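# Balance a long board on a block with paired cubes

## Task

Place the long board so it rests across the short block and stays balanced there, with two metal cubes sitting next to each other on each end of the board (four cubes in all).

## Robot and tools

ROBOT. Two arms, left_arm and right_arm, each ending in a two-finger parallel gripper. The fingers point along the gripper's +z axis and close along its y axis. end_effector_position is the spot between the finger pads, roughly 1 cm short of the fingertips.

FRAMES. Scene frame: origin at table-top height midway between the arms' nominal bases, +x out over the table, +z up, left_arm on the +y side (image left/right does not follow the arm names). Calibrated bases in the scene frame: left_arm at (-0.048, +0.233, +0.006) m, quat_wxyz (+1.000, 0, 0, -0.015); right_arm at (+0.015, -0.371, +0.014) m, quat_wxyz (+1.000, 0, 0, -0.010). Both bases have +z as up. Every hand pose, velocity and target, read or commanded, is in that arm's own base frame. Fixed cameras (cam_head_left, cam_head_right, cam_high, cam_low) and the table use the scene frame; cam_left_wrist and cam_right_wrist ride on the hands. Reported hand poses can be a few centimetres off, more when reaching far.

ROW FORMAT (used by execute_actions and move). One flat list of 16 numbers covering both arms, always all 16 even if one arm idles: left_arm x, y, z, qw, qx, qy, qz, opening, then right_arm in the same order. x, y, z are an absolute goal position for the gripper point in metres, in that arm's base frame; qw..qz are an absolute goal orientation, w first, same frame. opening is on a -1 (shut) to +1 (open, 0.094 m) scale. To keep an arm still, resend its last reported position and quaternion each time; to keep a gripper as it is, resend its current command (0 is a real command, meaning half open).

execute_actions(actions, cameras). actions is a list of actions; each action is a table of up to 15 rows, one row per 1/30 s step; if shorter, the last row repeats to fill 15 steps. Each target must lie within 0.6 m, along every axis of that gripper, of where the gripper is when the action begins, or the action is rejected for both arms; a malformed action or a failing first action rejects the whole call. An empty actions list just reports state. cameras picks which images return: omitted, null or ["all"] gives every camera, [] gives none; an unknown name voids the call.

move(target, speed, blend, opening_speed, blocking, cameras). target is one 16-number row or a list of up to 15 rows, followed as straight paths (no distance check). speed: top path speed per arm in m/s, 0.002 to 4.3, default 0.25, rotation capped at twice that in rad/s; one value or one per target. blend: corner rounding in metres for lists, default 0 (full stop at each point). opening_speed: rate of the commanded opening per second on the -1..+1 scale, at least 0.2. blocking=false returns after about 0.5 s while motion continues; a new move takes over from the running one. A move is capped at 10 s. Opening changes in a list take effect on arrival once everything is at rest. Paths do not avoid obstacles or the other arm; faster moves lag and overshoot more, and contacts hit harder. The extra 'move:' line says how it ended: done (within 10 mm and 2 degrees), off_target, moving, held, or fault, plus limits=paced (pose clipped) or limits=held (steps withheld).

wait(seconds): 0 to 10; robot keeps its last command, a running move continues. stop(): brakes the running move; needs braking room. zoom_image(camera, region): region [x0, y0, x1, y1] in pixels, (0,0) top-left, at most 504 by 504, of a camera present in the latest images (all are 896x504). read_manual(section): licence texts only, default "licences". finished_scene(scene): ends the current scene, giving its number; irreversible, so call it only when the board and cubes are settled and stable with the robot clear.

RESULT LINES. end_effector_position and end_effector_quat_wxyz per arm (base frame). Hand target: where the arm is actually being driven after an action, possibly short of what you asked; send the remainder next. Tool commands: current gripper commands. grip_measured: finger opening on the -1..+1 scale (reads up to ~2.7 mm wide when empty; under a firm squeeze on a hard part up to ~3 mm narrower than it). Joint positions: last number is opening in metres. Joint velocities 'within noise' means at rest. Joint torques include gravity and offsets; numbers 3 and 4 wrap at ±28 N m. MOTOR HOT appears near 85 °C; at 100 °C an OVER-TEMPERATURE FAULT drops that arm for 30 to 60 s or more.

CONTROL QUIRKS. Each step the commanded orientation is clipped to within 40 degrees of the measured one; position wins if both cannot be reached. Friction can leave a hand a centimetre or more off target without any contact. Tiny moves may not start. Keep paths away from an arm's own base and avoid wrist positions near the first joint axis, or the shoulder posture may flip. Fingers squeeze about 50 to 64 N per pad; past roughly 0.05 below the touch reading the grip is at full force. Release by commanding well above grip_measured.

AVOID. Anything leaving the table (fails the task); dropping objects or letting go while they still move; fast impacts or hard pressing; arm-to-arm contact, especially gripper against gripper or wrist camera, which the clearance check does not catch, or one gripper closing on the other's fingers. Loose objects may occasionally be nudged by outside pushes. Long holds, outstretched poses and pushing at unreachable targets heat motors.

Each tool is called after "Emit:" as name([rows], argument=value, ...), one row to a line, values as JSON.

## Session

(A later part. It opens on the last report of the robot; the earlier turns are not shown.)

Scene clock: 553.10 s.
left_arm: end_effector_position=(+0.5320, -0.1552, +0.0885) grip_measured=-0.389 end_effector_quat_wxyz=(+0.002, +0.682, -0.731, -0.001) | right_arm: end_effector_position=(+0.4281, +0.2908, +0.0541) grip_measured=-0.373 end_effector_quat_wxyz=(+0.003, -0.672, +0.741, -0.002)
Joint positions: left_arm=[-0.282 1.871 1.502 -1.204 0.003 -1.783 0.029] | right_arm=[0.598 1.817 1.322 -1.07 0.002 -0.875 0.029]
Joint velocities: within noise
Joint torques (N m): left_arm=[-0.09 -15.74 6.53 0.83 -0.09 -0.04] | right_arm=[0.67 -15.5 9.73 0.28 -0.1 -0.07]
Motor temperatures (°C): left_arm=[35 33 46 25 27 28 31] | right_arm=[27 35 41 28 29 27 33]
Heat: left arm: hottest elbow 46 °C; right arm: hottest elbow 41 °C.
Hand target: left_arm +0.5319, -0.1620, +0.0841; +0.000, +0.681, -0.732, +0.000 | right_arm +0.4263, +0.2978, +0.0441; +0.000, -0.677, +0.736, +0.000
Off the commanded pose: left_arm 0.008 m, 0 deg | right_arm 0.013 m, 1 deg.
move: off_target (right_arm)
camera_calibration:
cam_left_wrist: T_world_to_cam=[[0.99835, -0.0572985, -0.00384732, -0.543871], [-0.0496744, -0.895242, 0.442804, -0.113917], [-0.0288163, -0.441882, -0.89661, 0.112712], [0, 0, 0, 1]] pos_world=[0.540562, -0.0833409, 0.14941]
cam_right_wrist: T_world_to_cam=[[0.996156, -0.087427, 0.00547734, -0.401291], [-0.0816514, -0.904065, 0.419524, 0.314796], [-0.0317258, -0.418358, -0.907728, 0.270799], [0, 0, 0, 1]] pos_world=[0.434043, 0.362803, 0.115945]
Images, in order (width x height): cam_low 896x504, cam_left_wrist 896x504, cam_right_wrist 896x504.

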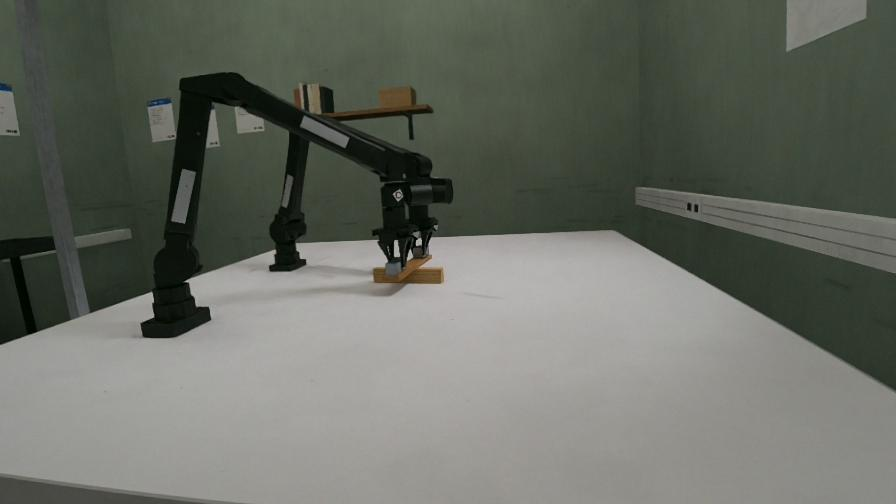

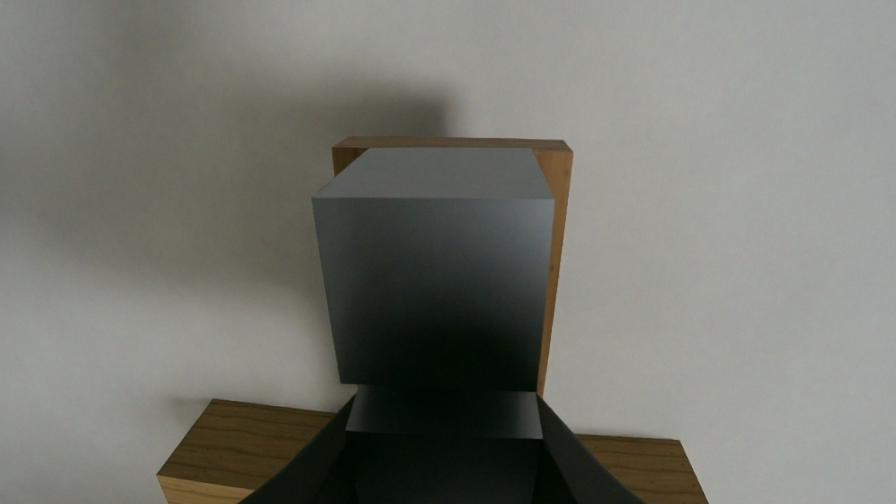

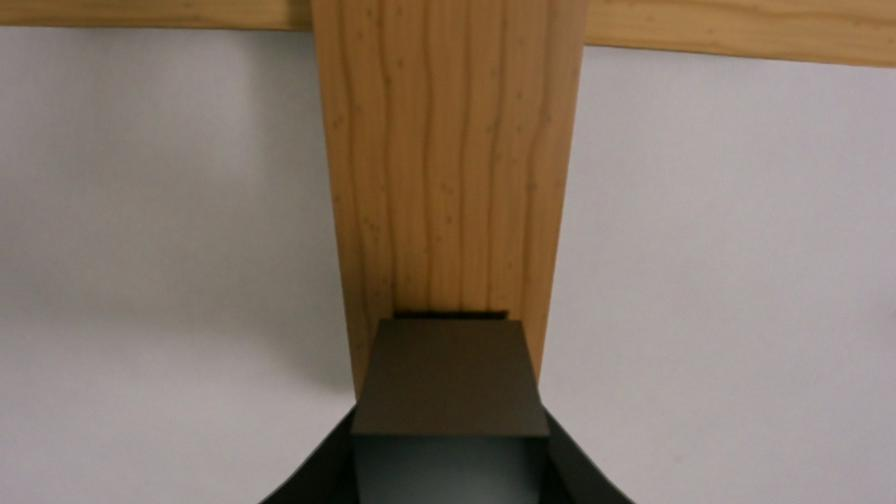

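Emit:
zoom_image(camera="cam_right_wrist", region=[310, 280, 590, 440])

Emit:
zoom_image(camera="cam_left_wrist", region=[300, 280, 600, 450])

Scaled by 1.800.

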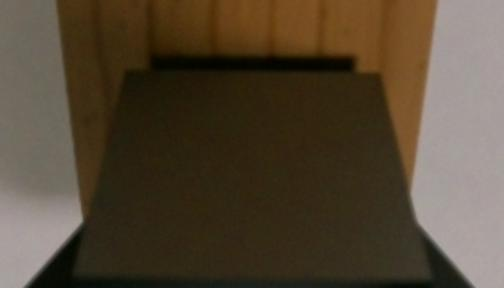

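Scaled by 1.680.

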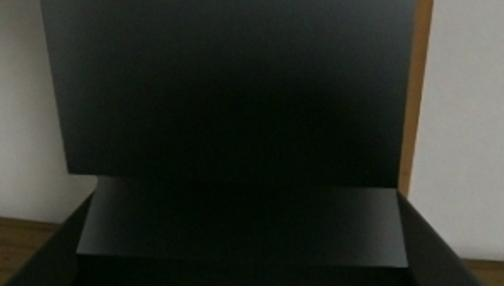

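Emit:
move(target=[0.532, -0.162, 0.084, 0, -0.6814, 0.7319, 0, -0.6, 0.4265, 0.298, 0.0405, 0, -0.6775, 0.7355, 0, -0.6], speed=0.02, cameras=["cam_left_wrist", "cam_right_wrist", "cam_low"])

Emit:
zoom_image(camera="cam_right_wrist", region=[310, 280, 590, 440])

Emit:
zoom_image(camera="cam_low", region=[370, 225, 460, 290])

Scene clock: 564.33 s.
left_arm: end_effector_position=(+0.5321, -0.1552, +0.0885) grip_measured=-0.389 end_effector_quat_wxyz=(+0.002, +0.682, -0.731, +0.000) | right_arm: end_effector_position=(+0.4282, +0.2909, +0.0510) grip_measured=-0.373 end_effector_quat_wxyz=(+0.003, -0.672, +0.741, -0.002)
Joint positions: left_arm=[-0.282 1.871 1.502 -1.204 0.003 -1.783 0.029] | right_arm=[0.598 1.82 1.318 -1.062 0.002 -0.875 0.029]
Joint velocities: within noise
Joint torques (N m): left_arm=[0.38 -15.79 6.02 0.85 -0.09 -0.07] | right_arm=[0.62 -16.09 9.68 0.34 -0.1 -0.08]
Motor temperatures (°C): left_arm=[35 34 45 25 27 28 31] | right_arm=[27 35 41 28 29 27 33]
Heat: left arm: hottest elbow 45 °C; right arm: hottest elbow 41 °C.
Hand target: left_arm +0.5320, -0.1620, +0.0841; +0.000, +0.681, -0.732, +0.000 | right_arm +0.4263, +0.2978, +0.0406; +0.000, -0.677, +0.736, +0.000
Off the commanded pose: left_arm 0.008 m, 0 deg | right_arm 0.013 m, 1 deg.
move: off_target (right_arm)
camera_calibration:
cam_left_wrist: T_world_to_cam=[[0.998348, -0.0573524, -0.00348239, -0.544029], [-0.0498817, -0.895195, 0.442874, -0.113808], [-0.0285173, -0.441969, -0.896577, 0.112542], [0, 0, 0, 1]] pos_world=[0.540663, -0.0833412, 0.149411]
cam_right_wrist: T_world_to_cam=[[0.996147, -0.0874902, 0.00602776, -0.401309], [-0.0819514, -0.904204, 0.419164, 0.316318], [-0.0312224, -0.418043, -0.907891, 0.26767], [0, 0, 0, 1]] pos_world=[0.434043, 0.362803, 0.112845]
Images, in order (width x height): cam_low 896x504, cam_left_wrist 896x504, cam_right_wrist 896x504.

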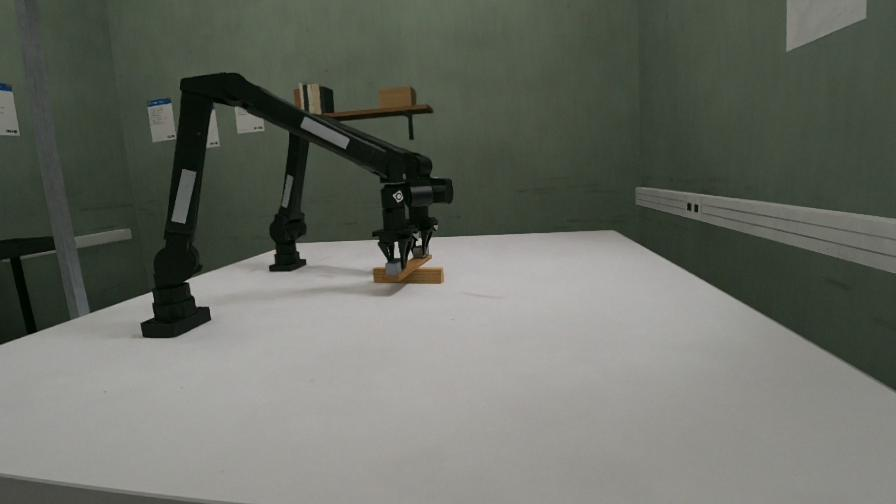

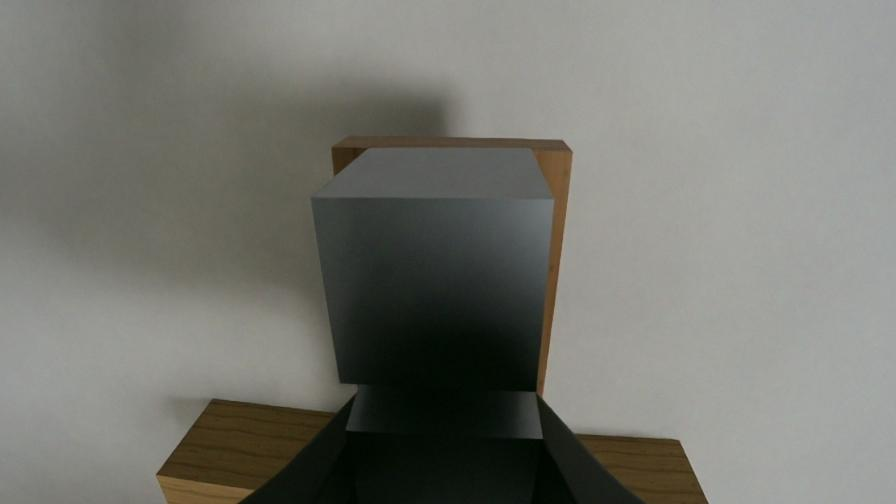

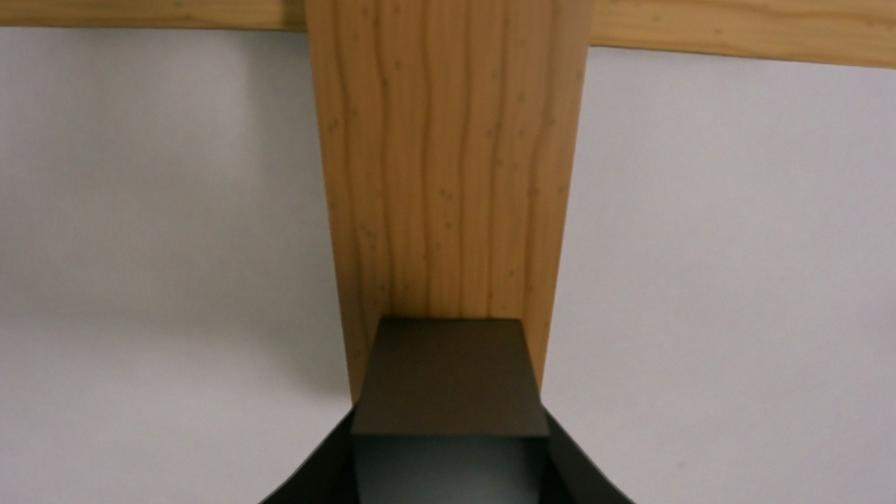

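Scaled by 1.800.

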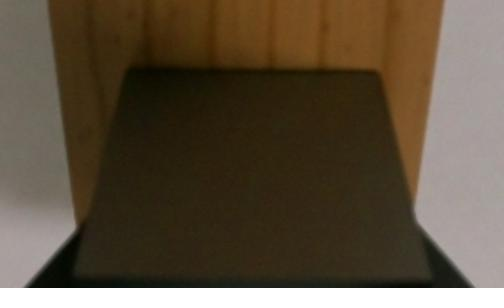

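Scaled by 5.600.

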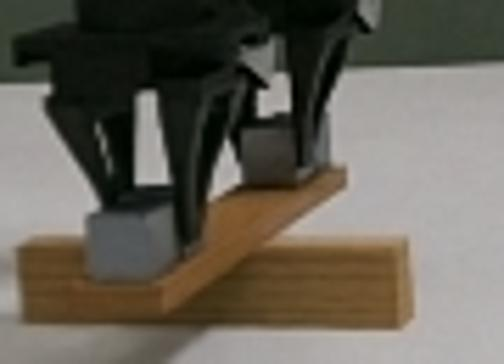

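Emit:
move(target=[0.532, -0.162, 0.0795, 0, -0.6814, 0.7319, 0, -0.6, 0.4265, 0.298, 0.0405, 0, -0.6775, 0.7355, 0, -0.6], speed=0.02, cameras=["cam_left_wrist", "cam_right_wrist", "cam_low"])

Emit:
zoom_image(camera="cam_low", region=[370, 225, 460, 290])

Emit:
zoom_image(camera="cam_left_wrist", region=[300, 340, 600, 504])

Scene clock: 569.27 s.
left_arm: end_effector_position=(+0.5325, -0.1553, +0.0861) grip_measured=-0.389 end_effector_quat_wxyz=(+0.001, +0.682, -0.731, +0.001) | right_arm: end_effector_position=(+0.4283, +0.2909, +0.0510) grip_measured=-0.373 end_effector_quat_wxyz=(+0.003, -0.672, +0.741, -0.002)
Joint positions: left_arm=[-0.282 1.872 1.497 -1.194 0.003 -1.783 0.029] | right_arm=[0.598 1.82 1.318 -1.061 0.002 -0.875 0.029]
Joint velocities: within noise
Joint torques (N m): left_arm=[-0.09 -15.68 6.41 1.06 -0.07 -0.04] | right_arm=[0.67 -15.5 9.65 0.4 -0.1 -0.07]
Motor temperatures (°C): left_arm=[35 34 45 25 27 28 31] | right_arm=[27 36 41 28 29 27 33]
Heat: left arm: hottest elbow 45 °C; right arm: hottest elbow 41 °C.
Hand target: left_arm +0.5318, -0.1619, +0.0795; +0.000, +0.681, -0.732, +0.000 | right_arm +0.4263, +0.2978, +0.0406; +0.000, -0.677, +0.736, +0.000
Off the commanded pose: left_arm 0.009 m, 0 deg | right_arm 0.013 m, 1 deg.
move: off_target (right_arm)
camera_calibration:
cam_left_wrist: T_world_to_cam=[[0.998356, -0.0573182, -0.00012624, -0.54474], [-0.0513164, -0.894795, 0.443519, -0.112114], [-0.0255347, -0.442783, -0.896265, 0.108632], [0, 0, 0, 1]] pos_world=[0.540865, -0.0834417, 0.147019]
cam_right_wrist: T_world_to_cam=[[0.996148, -0.0874544, 0.00632108, -0.401447], [-0.0820491, -0.9043, 0.41894, 0.316519], [-0.030922, -0.417845, -0.907992, 0.267524], [0, 0, 0, 1]] pos_world=[0.434143, 0.362903, 0.112845]
Images, in order (width x height): cam_low 896x504, cam_left_wrist 896x504, cam_right_wrist 896x504.

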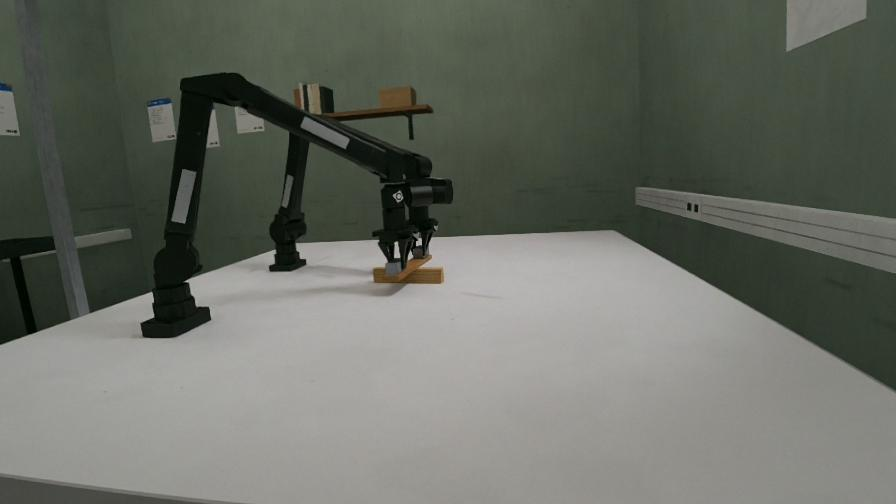

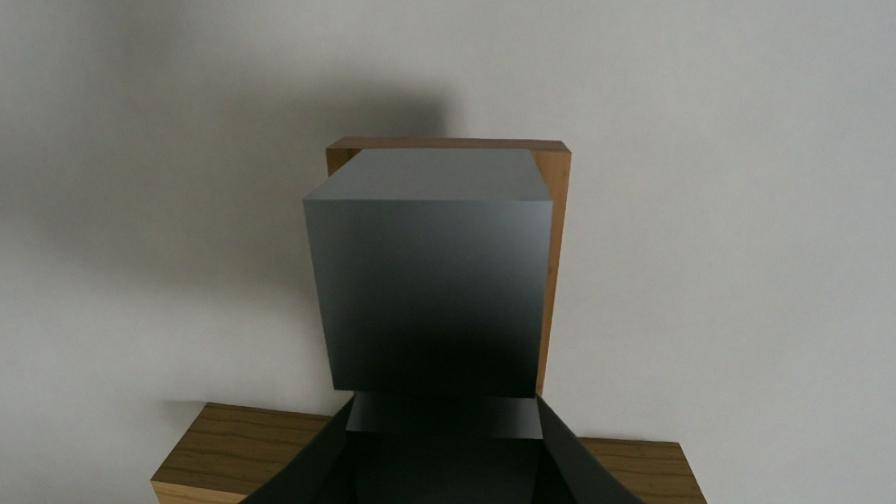

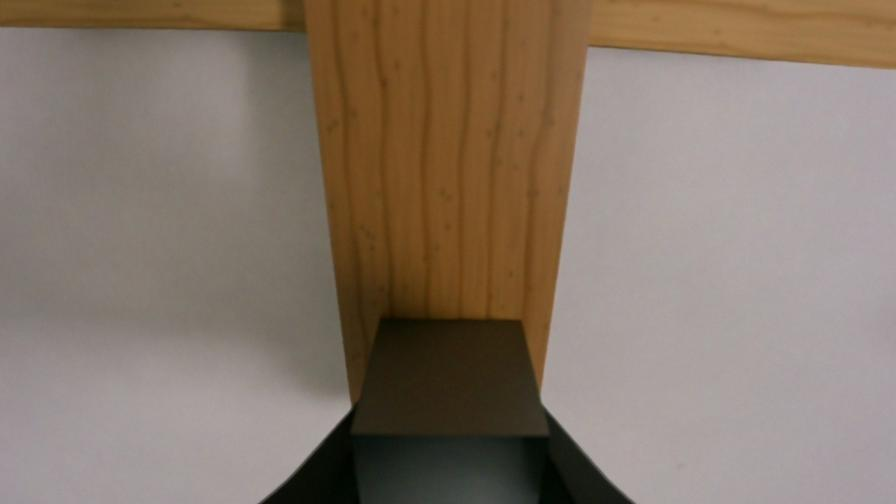

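Scaled by 5.600.

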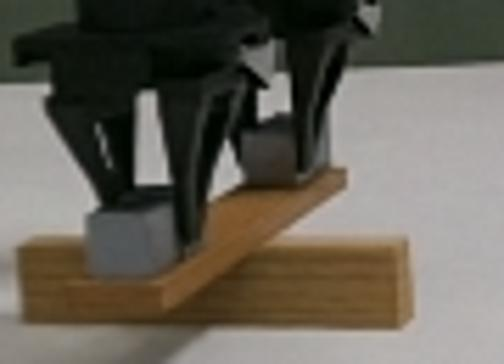

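Scaled by 1.680.

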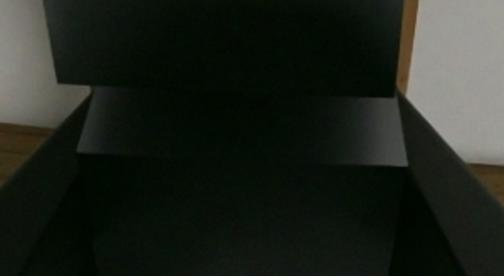

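Emit:
move(target=[0.532, -0.162, 0.0765, 0, -0.6814, 0.7319, 0, -0.6, 0.4265, 0.298, 0.0405, 0, -0.6775, 0.7355, 0, -0.6], speed=0.02, cameras=["cam_left_wrist", "cam_right_wrist", "cam_low"])

Emit:
zoom_image(camera="cam_low", region=[370, 225, 460, 290])

Emit:
zoom_image(camera="cam_right_wrist", region=[310, 280, 590, 440])

Scene clock: 573.83 s.
left_arm: end_effector_position=(+0.5340, -0.1558, +0.0861) grip_measured=-0.389 end_effector_quat_wxyz=(-0.001, +0.682, -0.731, +0.004) | right_arm: end_effector_position=(+0.4283, +0.2909, +0.0510) grip_measured=-0.373 end_effector_quat_wxyz=(+0.003, -0.672, +0.741, -0.002)
Joint positions: left_arm=[-0.282 1.872 1.497 -1.188 0.003 -1.783 0.029] | right_arm=[0.598 1.82 1.318 -1.061 0.002 -0.875 0.029]
Joint velocities: within noise
Joint torques (N m): left_arm=[-0.15 -14.74 5.93 0.94 -0.1 -0.04] | right_arm=[0.67 -15.56 9.66 0.4 -0.1 -0.07]
Motor temperatures (°C): left_arm=[35 34 45 25 27 28 31] | right_arm=[27 36 41 28 29 27 33]
Heat: left arm: hottest elbow 45 °C; right arm: hottest elbow 41 °C.
Hand target: left_arm +0.5318, -0.1619, +0.0766; +0.000, +0.681, -0.732, +0.000 | right_arm +0.4263, +0.2978, +0.0406; +0.000, -0.677, +0.736, +0.000
Off the commanded pose: left_arm 0.012 m, 0 deg | right_arm 0.013 m, 1 deg.
move: off_target (left_arm, right_arm)
camera_calibration:
cam_left_wrist: T_world_to_cam=[[0.998337, -0.0573119, 0.00618797, -0.546776], [-0.0540771, -0.893955, 0.444881, -0.110923], [-0.0199652, -0.444476, -0.895568, 0.105189], [0, 0, 0, 1]] pos_world=[0.541969, -0.083743, 0.146935]
cam_right_wrist: T_world_to_cam=[[0.996148, -0.0874544, 0.00632108, -0.401447], [-0.0820491, -0.9043, 0.41894, 0.316519], [-0.030922, -0.417845, -0.907992, 0.267524], [0, 0, 0, 1]] pos_world=[0.434143, 0.362903, 0.112845]
Images, in order (width x height): cam_low 896x504, cam_left_wrist 896x504, cam_right_wrist 896x504.

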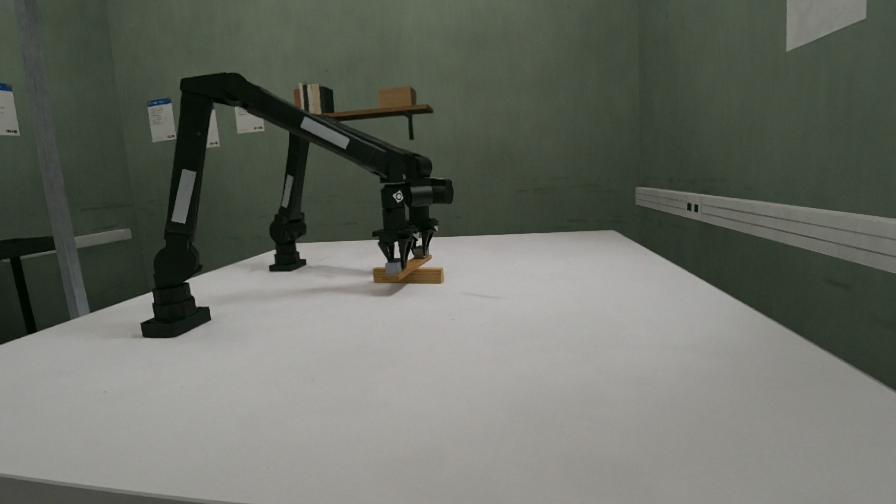

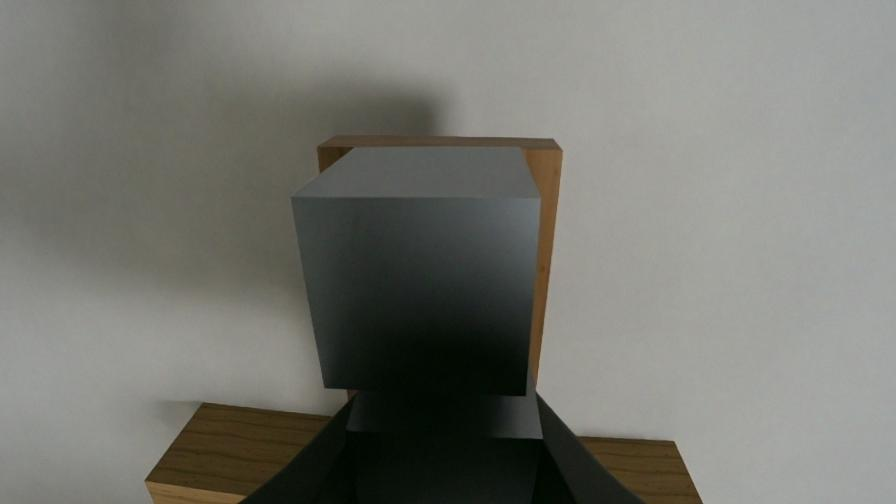

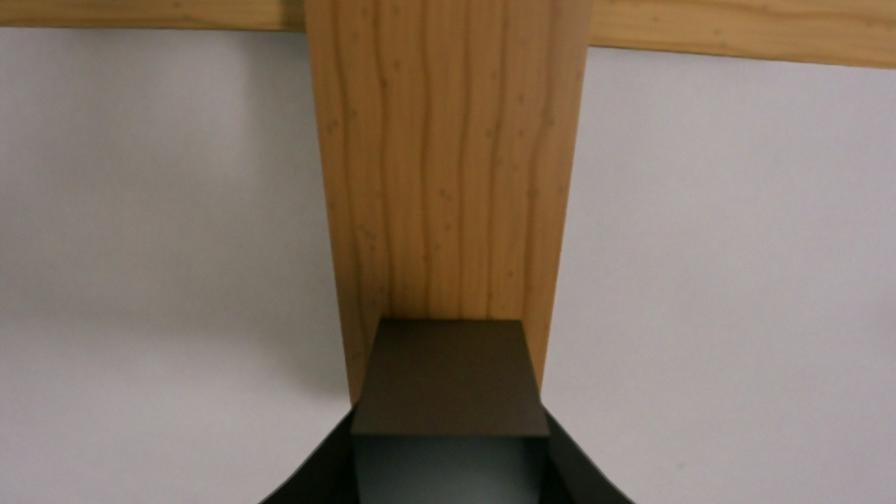

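Scaled by 5.600.

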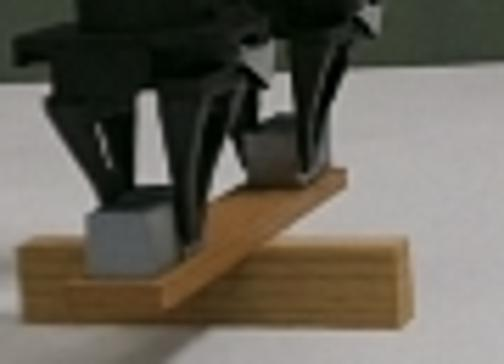

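Scaled by 1.800.

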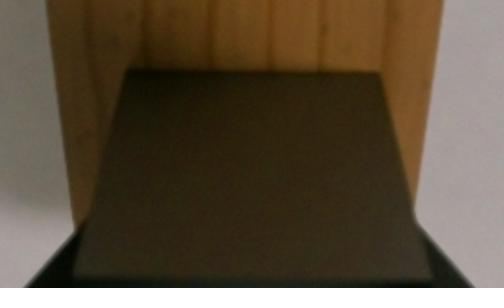

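Emit:
move(target=[0.5305, -0.1615, 0.0735, 0.001, -0.6814, 0.7319, -0.001, -0.6, 0.4265, 0.298, 0.0405, 0, -0.6775, 0.7355, 0, -0.6], speed=0.02, cameras=["cam_left_wrist", "cam_right_wrist", "cam_low"])

Emit:
zoom_image(camera="cam_low", region=[370, 225, 460, 290])

Emit:
zoom_image(camera="cam_right_wrist", region=[310, 280, 590, 440])

Scene clock: 580.67 s.
left_arm: end_effector_position=(+0.5337, -0.1555, +0.0842) grip_measured=-0.389 end_effector_quat_wxyz=(-0.001, +0.682, -0.731, +0.004) | right_arm: end_effector_position=(+0.4282, +0.2910, +0.0510) grip_measured=-0.373 end_effector_quat_wxyz=(+0.003, -0.672, +0.741, -0.001)
Joint positions: left_arm=[-0.282 1.872 1.491 -1.181 0.002 -1.783 0.029] | right_arm=[0.598 1.82 1.318 -1.061 0.002 -0.875 0.029]
Joint velocities: within noise
Joint torques (N m): left_arm=[-0.09 -15.91 5.71 1.24 -0.09 -0.1] | right_arm=[0.67 -15.5 9.68 0.39 -0.09 -0.08]
Motor temperatures (°C): left_arm=[35 33 45 25 27 28 31] | right_arm=[27 37 41 28 29 27 33]
Heat: left arm: hottest elbow 45 °C; right arm: hottest elbow 41 °C.
Hand target: left_arm +0.5304, -0.1613, +0.0738; -0.001, +0.681, -0.732, +0.001 | right_arm +0.4263, +0.2978, +0.0406; +0.000, -0.677, +0.736, +0.000
Off the commanded pose: left_arm 0.013 m, 0 deg | right_arm 0.013 m, 1 deg.
move: off_target (left_arm, right_arm)
camera_calibration:
cam_left_wrist: T_world_to_cam=[[0.998321, -0.0573793, 0.00786311, -0.546595], [-0.05489, -0.894099, 0.444492, -0.109438], [-0.0184742, -0.444178, -0.895748, 0.102816], [0, 0, 0, 1]] pos_world=[0.54157, -0.0835429, 0.14504]
cam_right_wrist: T_world_to_cam=[[0.996151, -0.0874466, 0.00606735, -0.401422], [-0.0819466, -0.904451, 0.418632, 0.316564], [-0.0311203, -0.417517, -0.908136, 0.267507], [0, 0, 0, 1]] pos_world=[0.434143, 0.362903, 0.112845]
Images, in order (width x height): cam_low 896x504, cam_left_wrist 896x504, cam_right_wrist 896x504.

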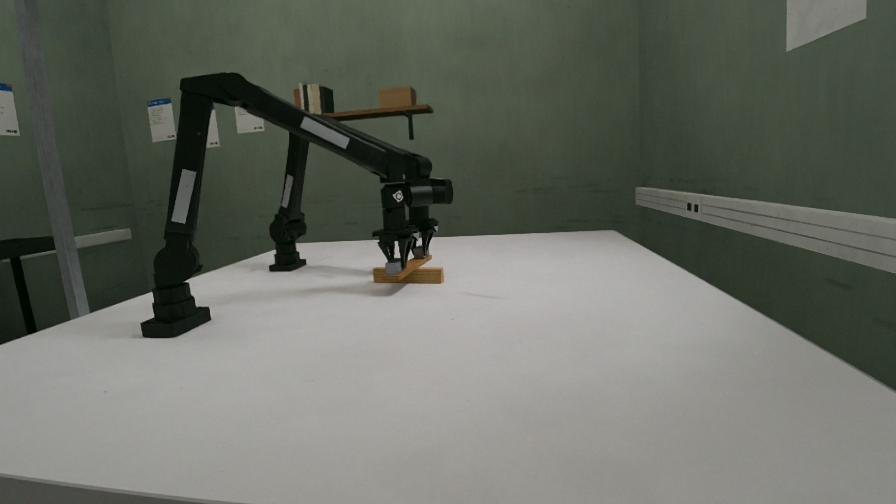

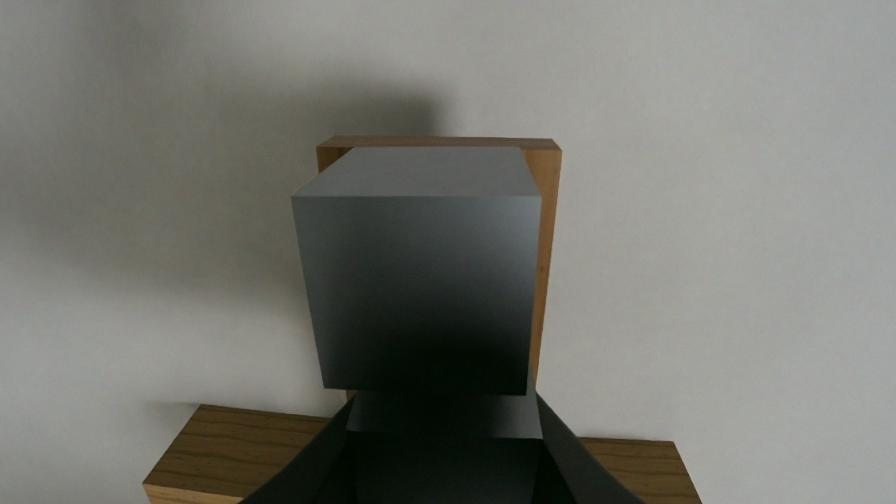

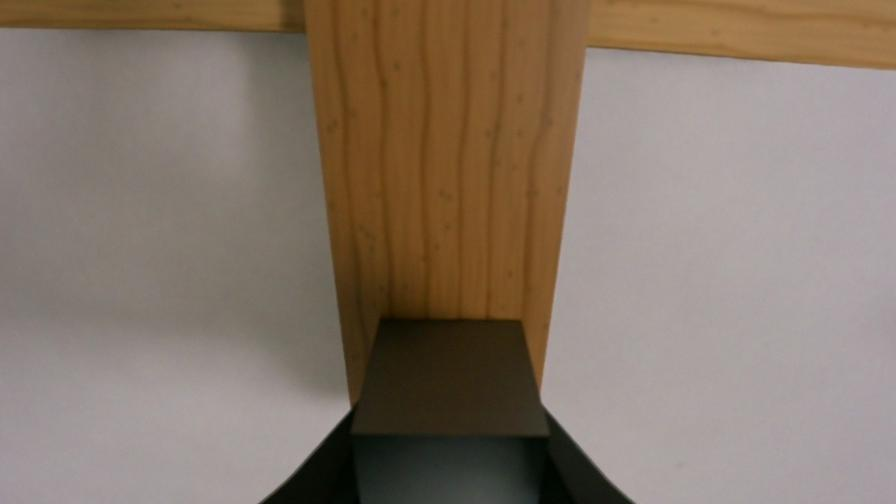

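Scaled by 5.600.

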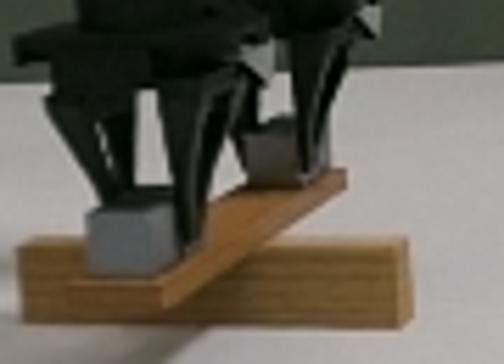

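Scaled by 1.800.

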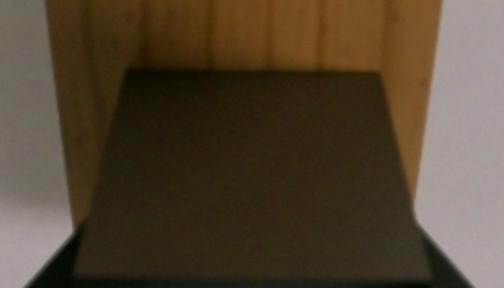

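Emit:
zoom_image(camera="cam_low", region=[405, 240, 440, 265])

Emit:
zoom_image(camera="cam_low", region=[370, 255, 420, 291])

Emit:
zoom_image(camera="cam_left_wrist", region=[280, 340, 600, 504])

Scaled by 14.400.

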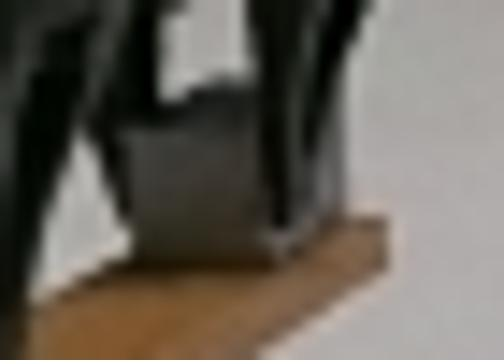

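Scaled by 10.080.

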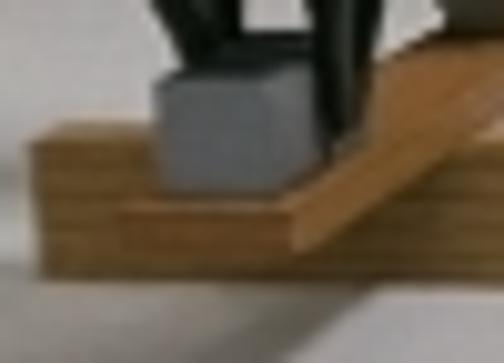

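Scaled by 1.575.

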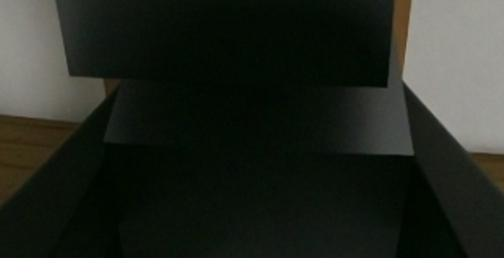

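Emit:
move(target=[0.5315, -0.161, 0.0775, 0, -0.6814, 0.7319, 0, -0.6, 0.4265, 0.297, 0.0425, 0, -0.6775, 0.7355, 0, -0.6], speed=0.02, cameras=["cam_left_wrist", "cam_right_wrist", "cam_low"])

Emit:
zoom_image(camera="cam_low", region=[370, 225, 460, 290])

Emit:
zoom_image(camera="cam_right_wrist", region=[310, 280, 590, 440])

Scene clock: 613.27 s.
left_arm: end_effector_position=(+0.5335, -0.1555, +0.0841) grip_measured=-0.389 end_effector_quat_wxyz=(-0.001, +0.682, -0.731, +0.004) | right_arm: end_effector_position=(+0.4282, +0.2910, +0.0510) grip_measured=-0.373 end_effector_quat_wxyz=(+0.003, -0.672, +0.741, -0.001)
Joint positions: left_arm=[-0.282 1.872 1.491 -1.181 0.002 -1.783 0.029] | right_arm=[0.598 1.82 1.318 -1.061 0.002 -0.875 0.029]
Joint velocities: within noise
Joint torques (N m): left_arm=[1.55 -15.33 6.24 0.88 -0.13 -0.06] | right_arm=[0.56 -15.79 9.72 0.24 -0.09 -0.09]
Motor temperatures (°C): left_arm=[35 33 43 25 27 28 32] | right_arm=[27 38 41 28 29 27 33]
Heat: left arm: hottest elbow 43 °C; right arm: hottest elbow 41 °C.
Hand target: left_arm +0.5314, -0.1609, +0.0776; +0.000, +0.681, -0.732, +0.000 | right_arm +0.4263, +0.2969, +0.0426; +0.000, -0.677, +0.736, +0.000
Off the commanded pose: left_arm 0.009 m, 1 deg | right_arm 0.011 m, 1 deg.
move: off_target (right_arm)
camera_calibration:
cam_left_wrist: T_world_to_cam=[[0.998327, -0.0573331, 0.00750132, -0.546435], [-0.0546894, -0.894145, 0.444426, -0.109412], [-0.018773, -0.444092, -0.895784, 0.102943], [0, 0, 0, 1]] pos_world=[0.54147, -0.0834427, 0.144939]
cam_right_wrist: T_world_to_cam=[[0.996151, -0.0874466, 0.00606735, -0.401422], [-0.0819466, -0.904451, 0.418632, 0.316564], [-0.0311203, -0.417517, -0.908136, 0.267507], [0, 0, 0, 1]] pos_world=[0.434143, 0.362903, 0.112845]
Images, in order (width x height): cam_low 896x504, cam_left_wrist 896x504, cam_right_wrist 896x504.

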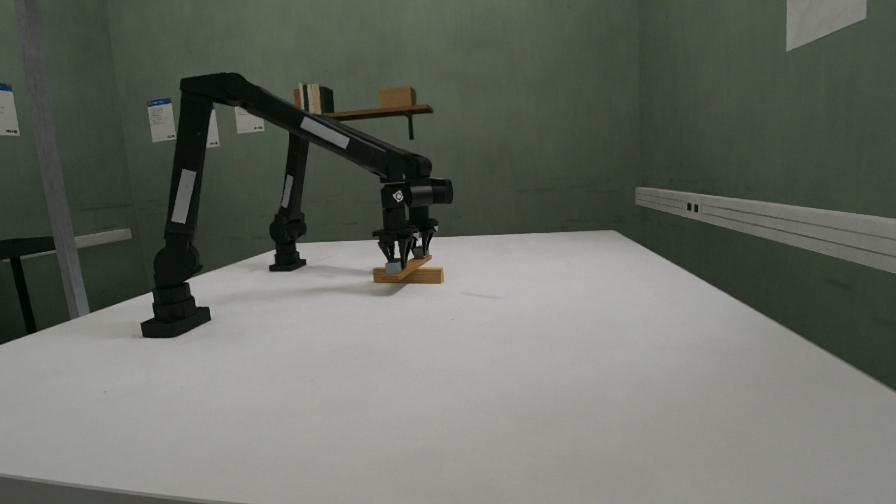

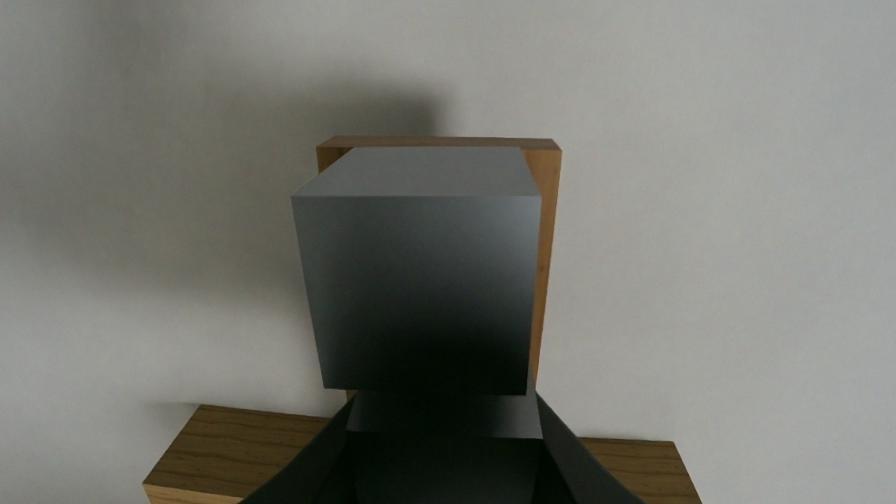

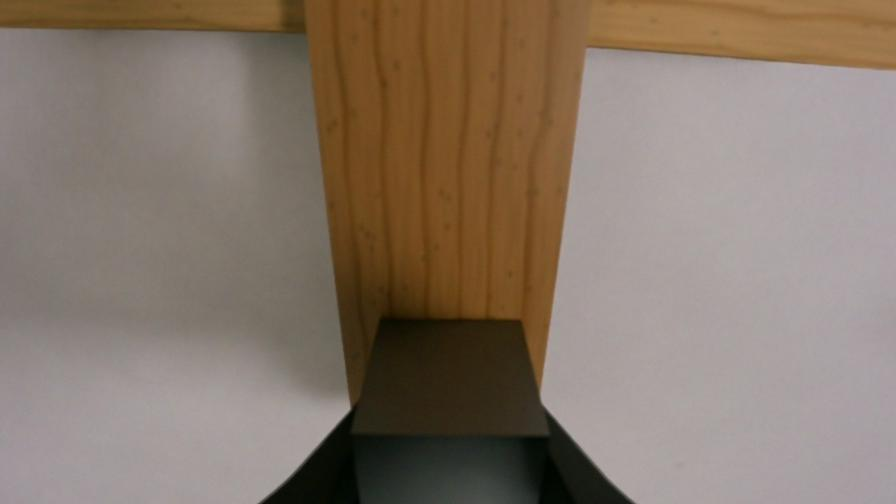

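Scaled by 5.600.

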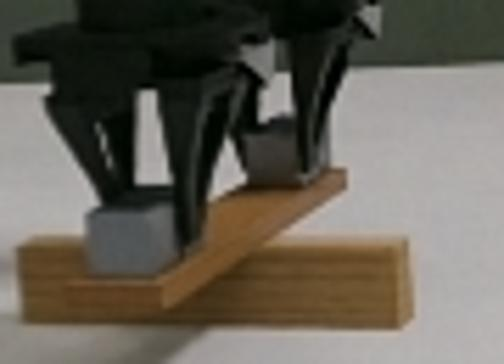

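Scaled by 1.800.

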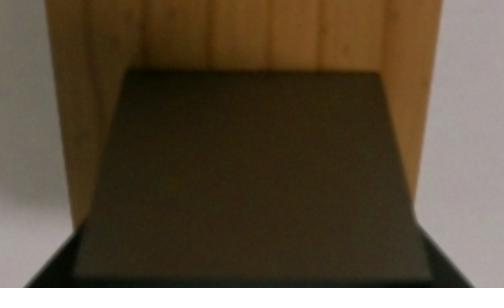

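Emit:
move(target=[0.5315, -0.161, 0.0775, 0, -0.6814, 0.7319, 0, 0.15, 0.4265, 0.297, 0.0425, 0, -0.6775, 0.7355, 0, -0.6], opening_speed=0.3, cameras=["cam_left_wrist", "cam_right_wrist", "cam_low"])

Emit:
zoom_image(camera="cam_low", region=[370, 225, 460, 290])

Scene clock: 619.47 s.
left_arm: end_effector_position=(+0.5335, -0.1554, +0.0834) grip_measured=+0.147 end_effector_quat_wxyz=(-0.001, +0.682, -0.731, +0.004) | right_arm: end_effector_position=(+0.4282, +0.2910, +0.0510) grip_measured=-0.373 end_effector_quat_wxyz=(+0.003, -0.672, +0.741, -0.001)
Joint positions: left_arm=[-0.282 1.873 1.491 -1.181 0.002 -1.783 0.054] | right_arm=[0.598 1.82 1.318 -1.061 0.002 -0.875 0.029]
Joint velocities: within noise
Joint torques (N m): left_arm=[-0.03 -15.27 6.34 0.66 -0.03 -0.05] | right_arm=[0.5 -15.79 9.72 0.25 -0.09 -0.09]
Motor temperatures (°C): left_arm=[35 33 43 25 27 28 31] | right_arm=[27 38 41 28 29 27 33]
Heat: left arm: hottest elbow 43 °C; right arm: hottest elbow 41 °C.
Hand target: left_arm +0.5314, -0.1609, +0.0776; +0.000, +0.681, -0.732, +0.000 | right_arm +0.4263, +0.2969, +0.0426; +0.000, -0.677, +0.736, +0.000
Off the commanded pose: left_arm 0.008 m, 0 deg | right_arm 0.011 m, 1 deg.
move: off_target (right_arm)
camera_calibration:
cam_left_wrist: T_world_to_cam=[[0.998332, -0.0573676, 0.0064804, -0.546288], [-0.0542793, -0.894447, 0.443868, -0.109311], [-0.0196673, -0.443479, -0.896069, 0.10298], [0, 0, 0, 1]] pos_world=[0.541469, -0.0834423, 0.144337]
cam_right_wrist: T_world_to_cam=[[0.996151, -0.0874466, 0.00606735, -0.401422], [-0.0819466, -0.904451, 0.418632, 0.316564], [-0.0311203, -0.417517, -0.908136, 0.267507], [0, 0, 0, 1]] pos_world=[0.434143, 0.362903, 0.112845]
Images, in order (width x height): cam_low 896x504, cam_left_wrist 896x504, cam_right_wrist 896x504.

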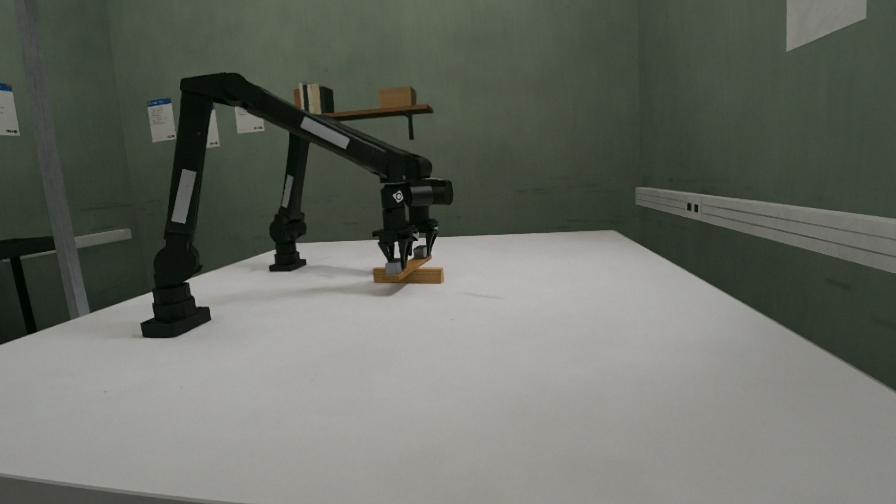

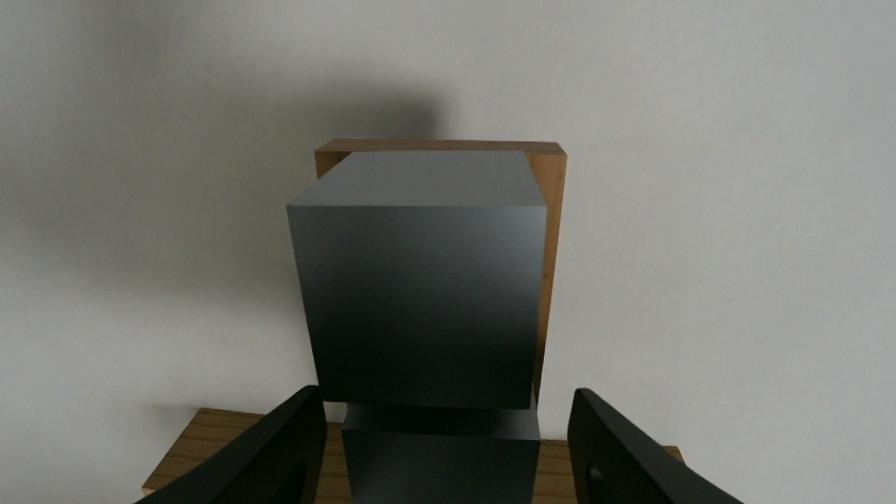

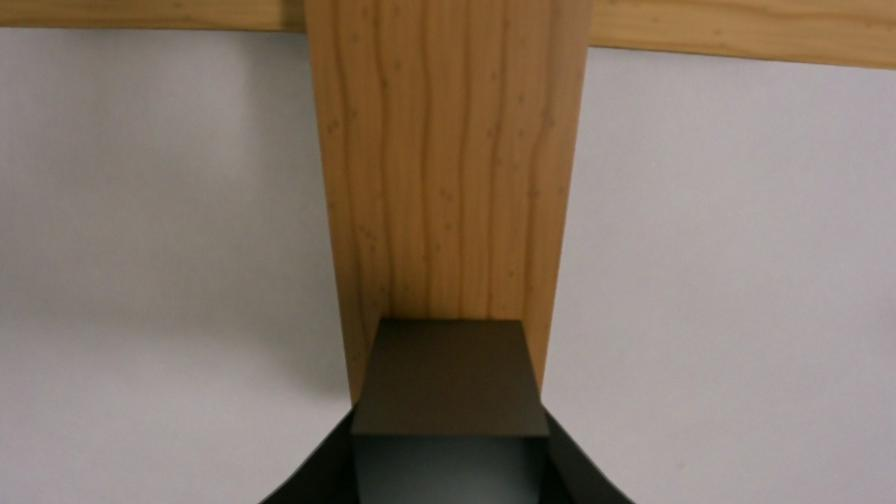

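Scaled by 5.600.

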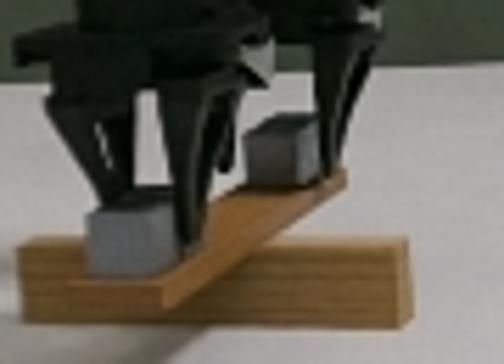

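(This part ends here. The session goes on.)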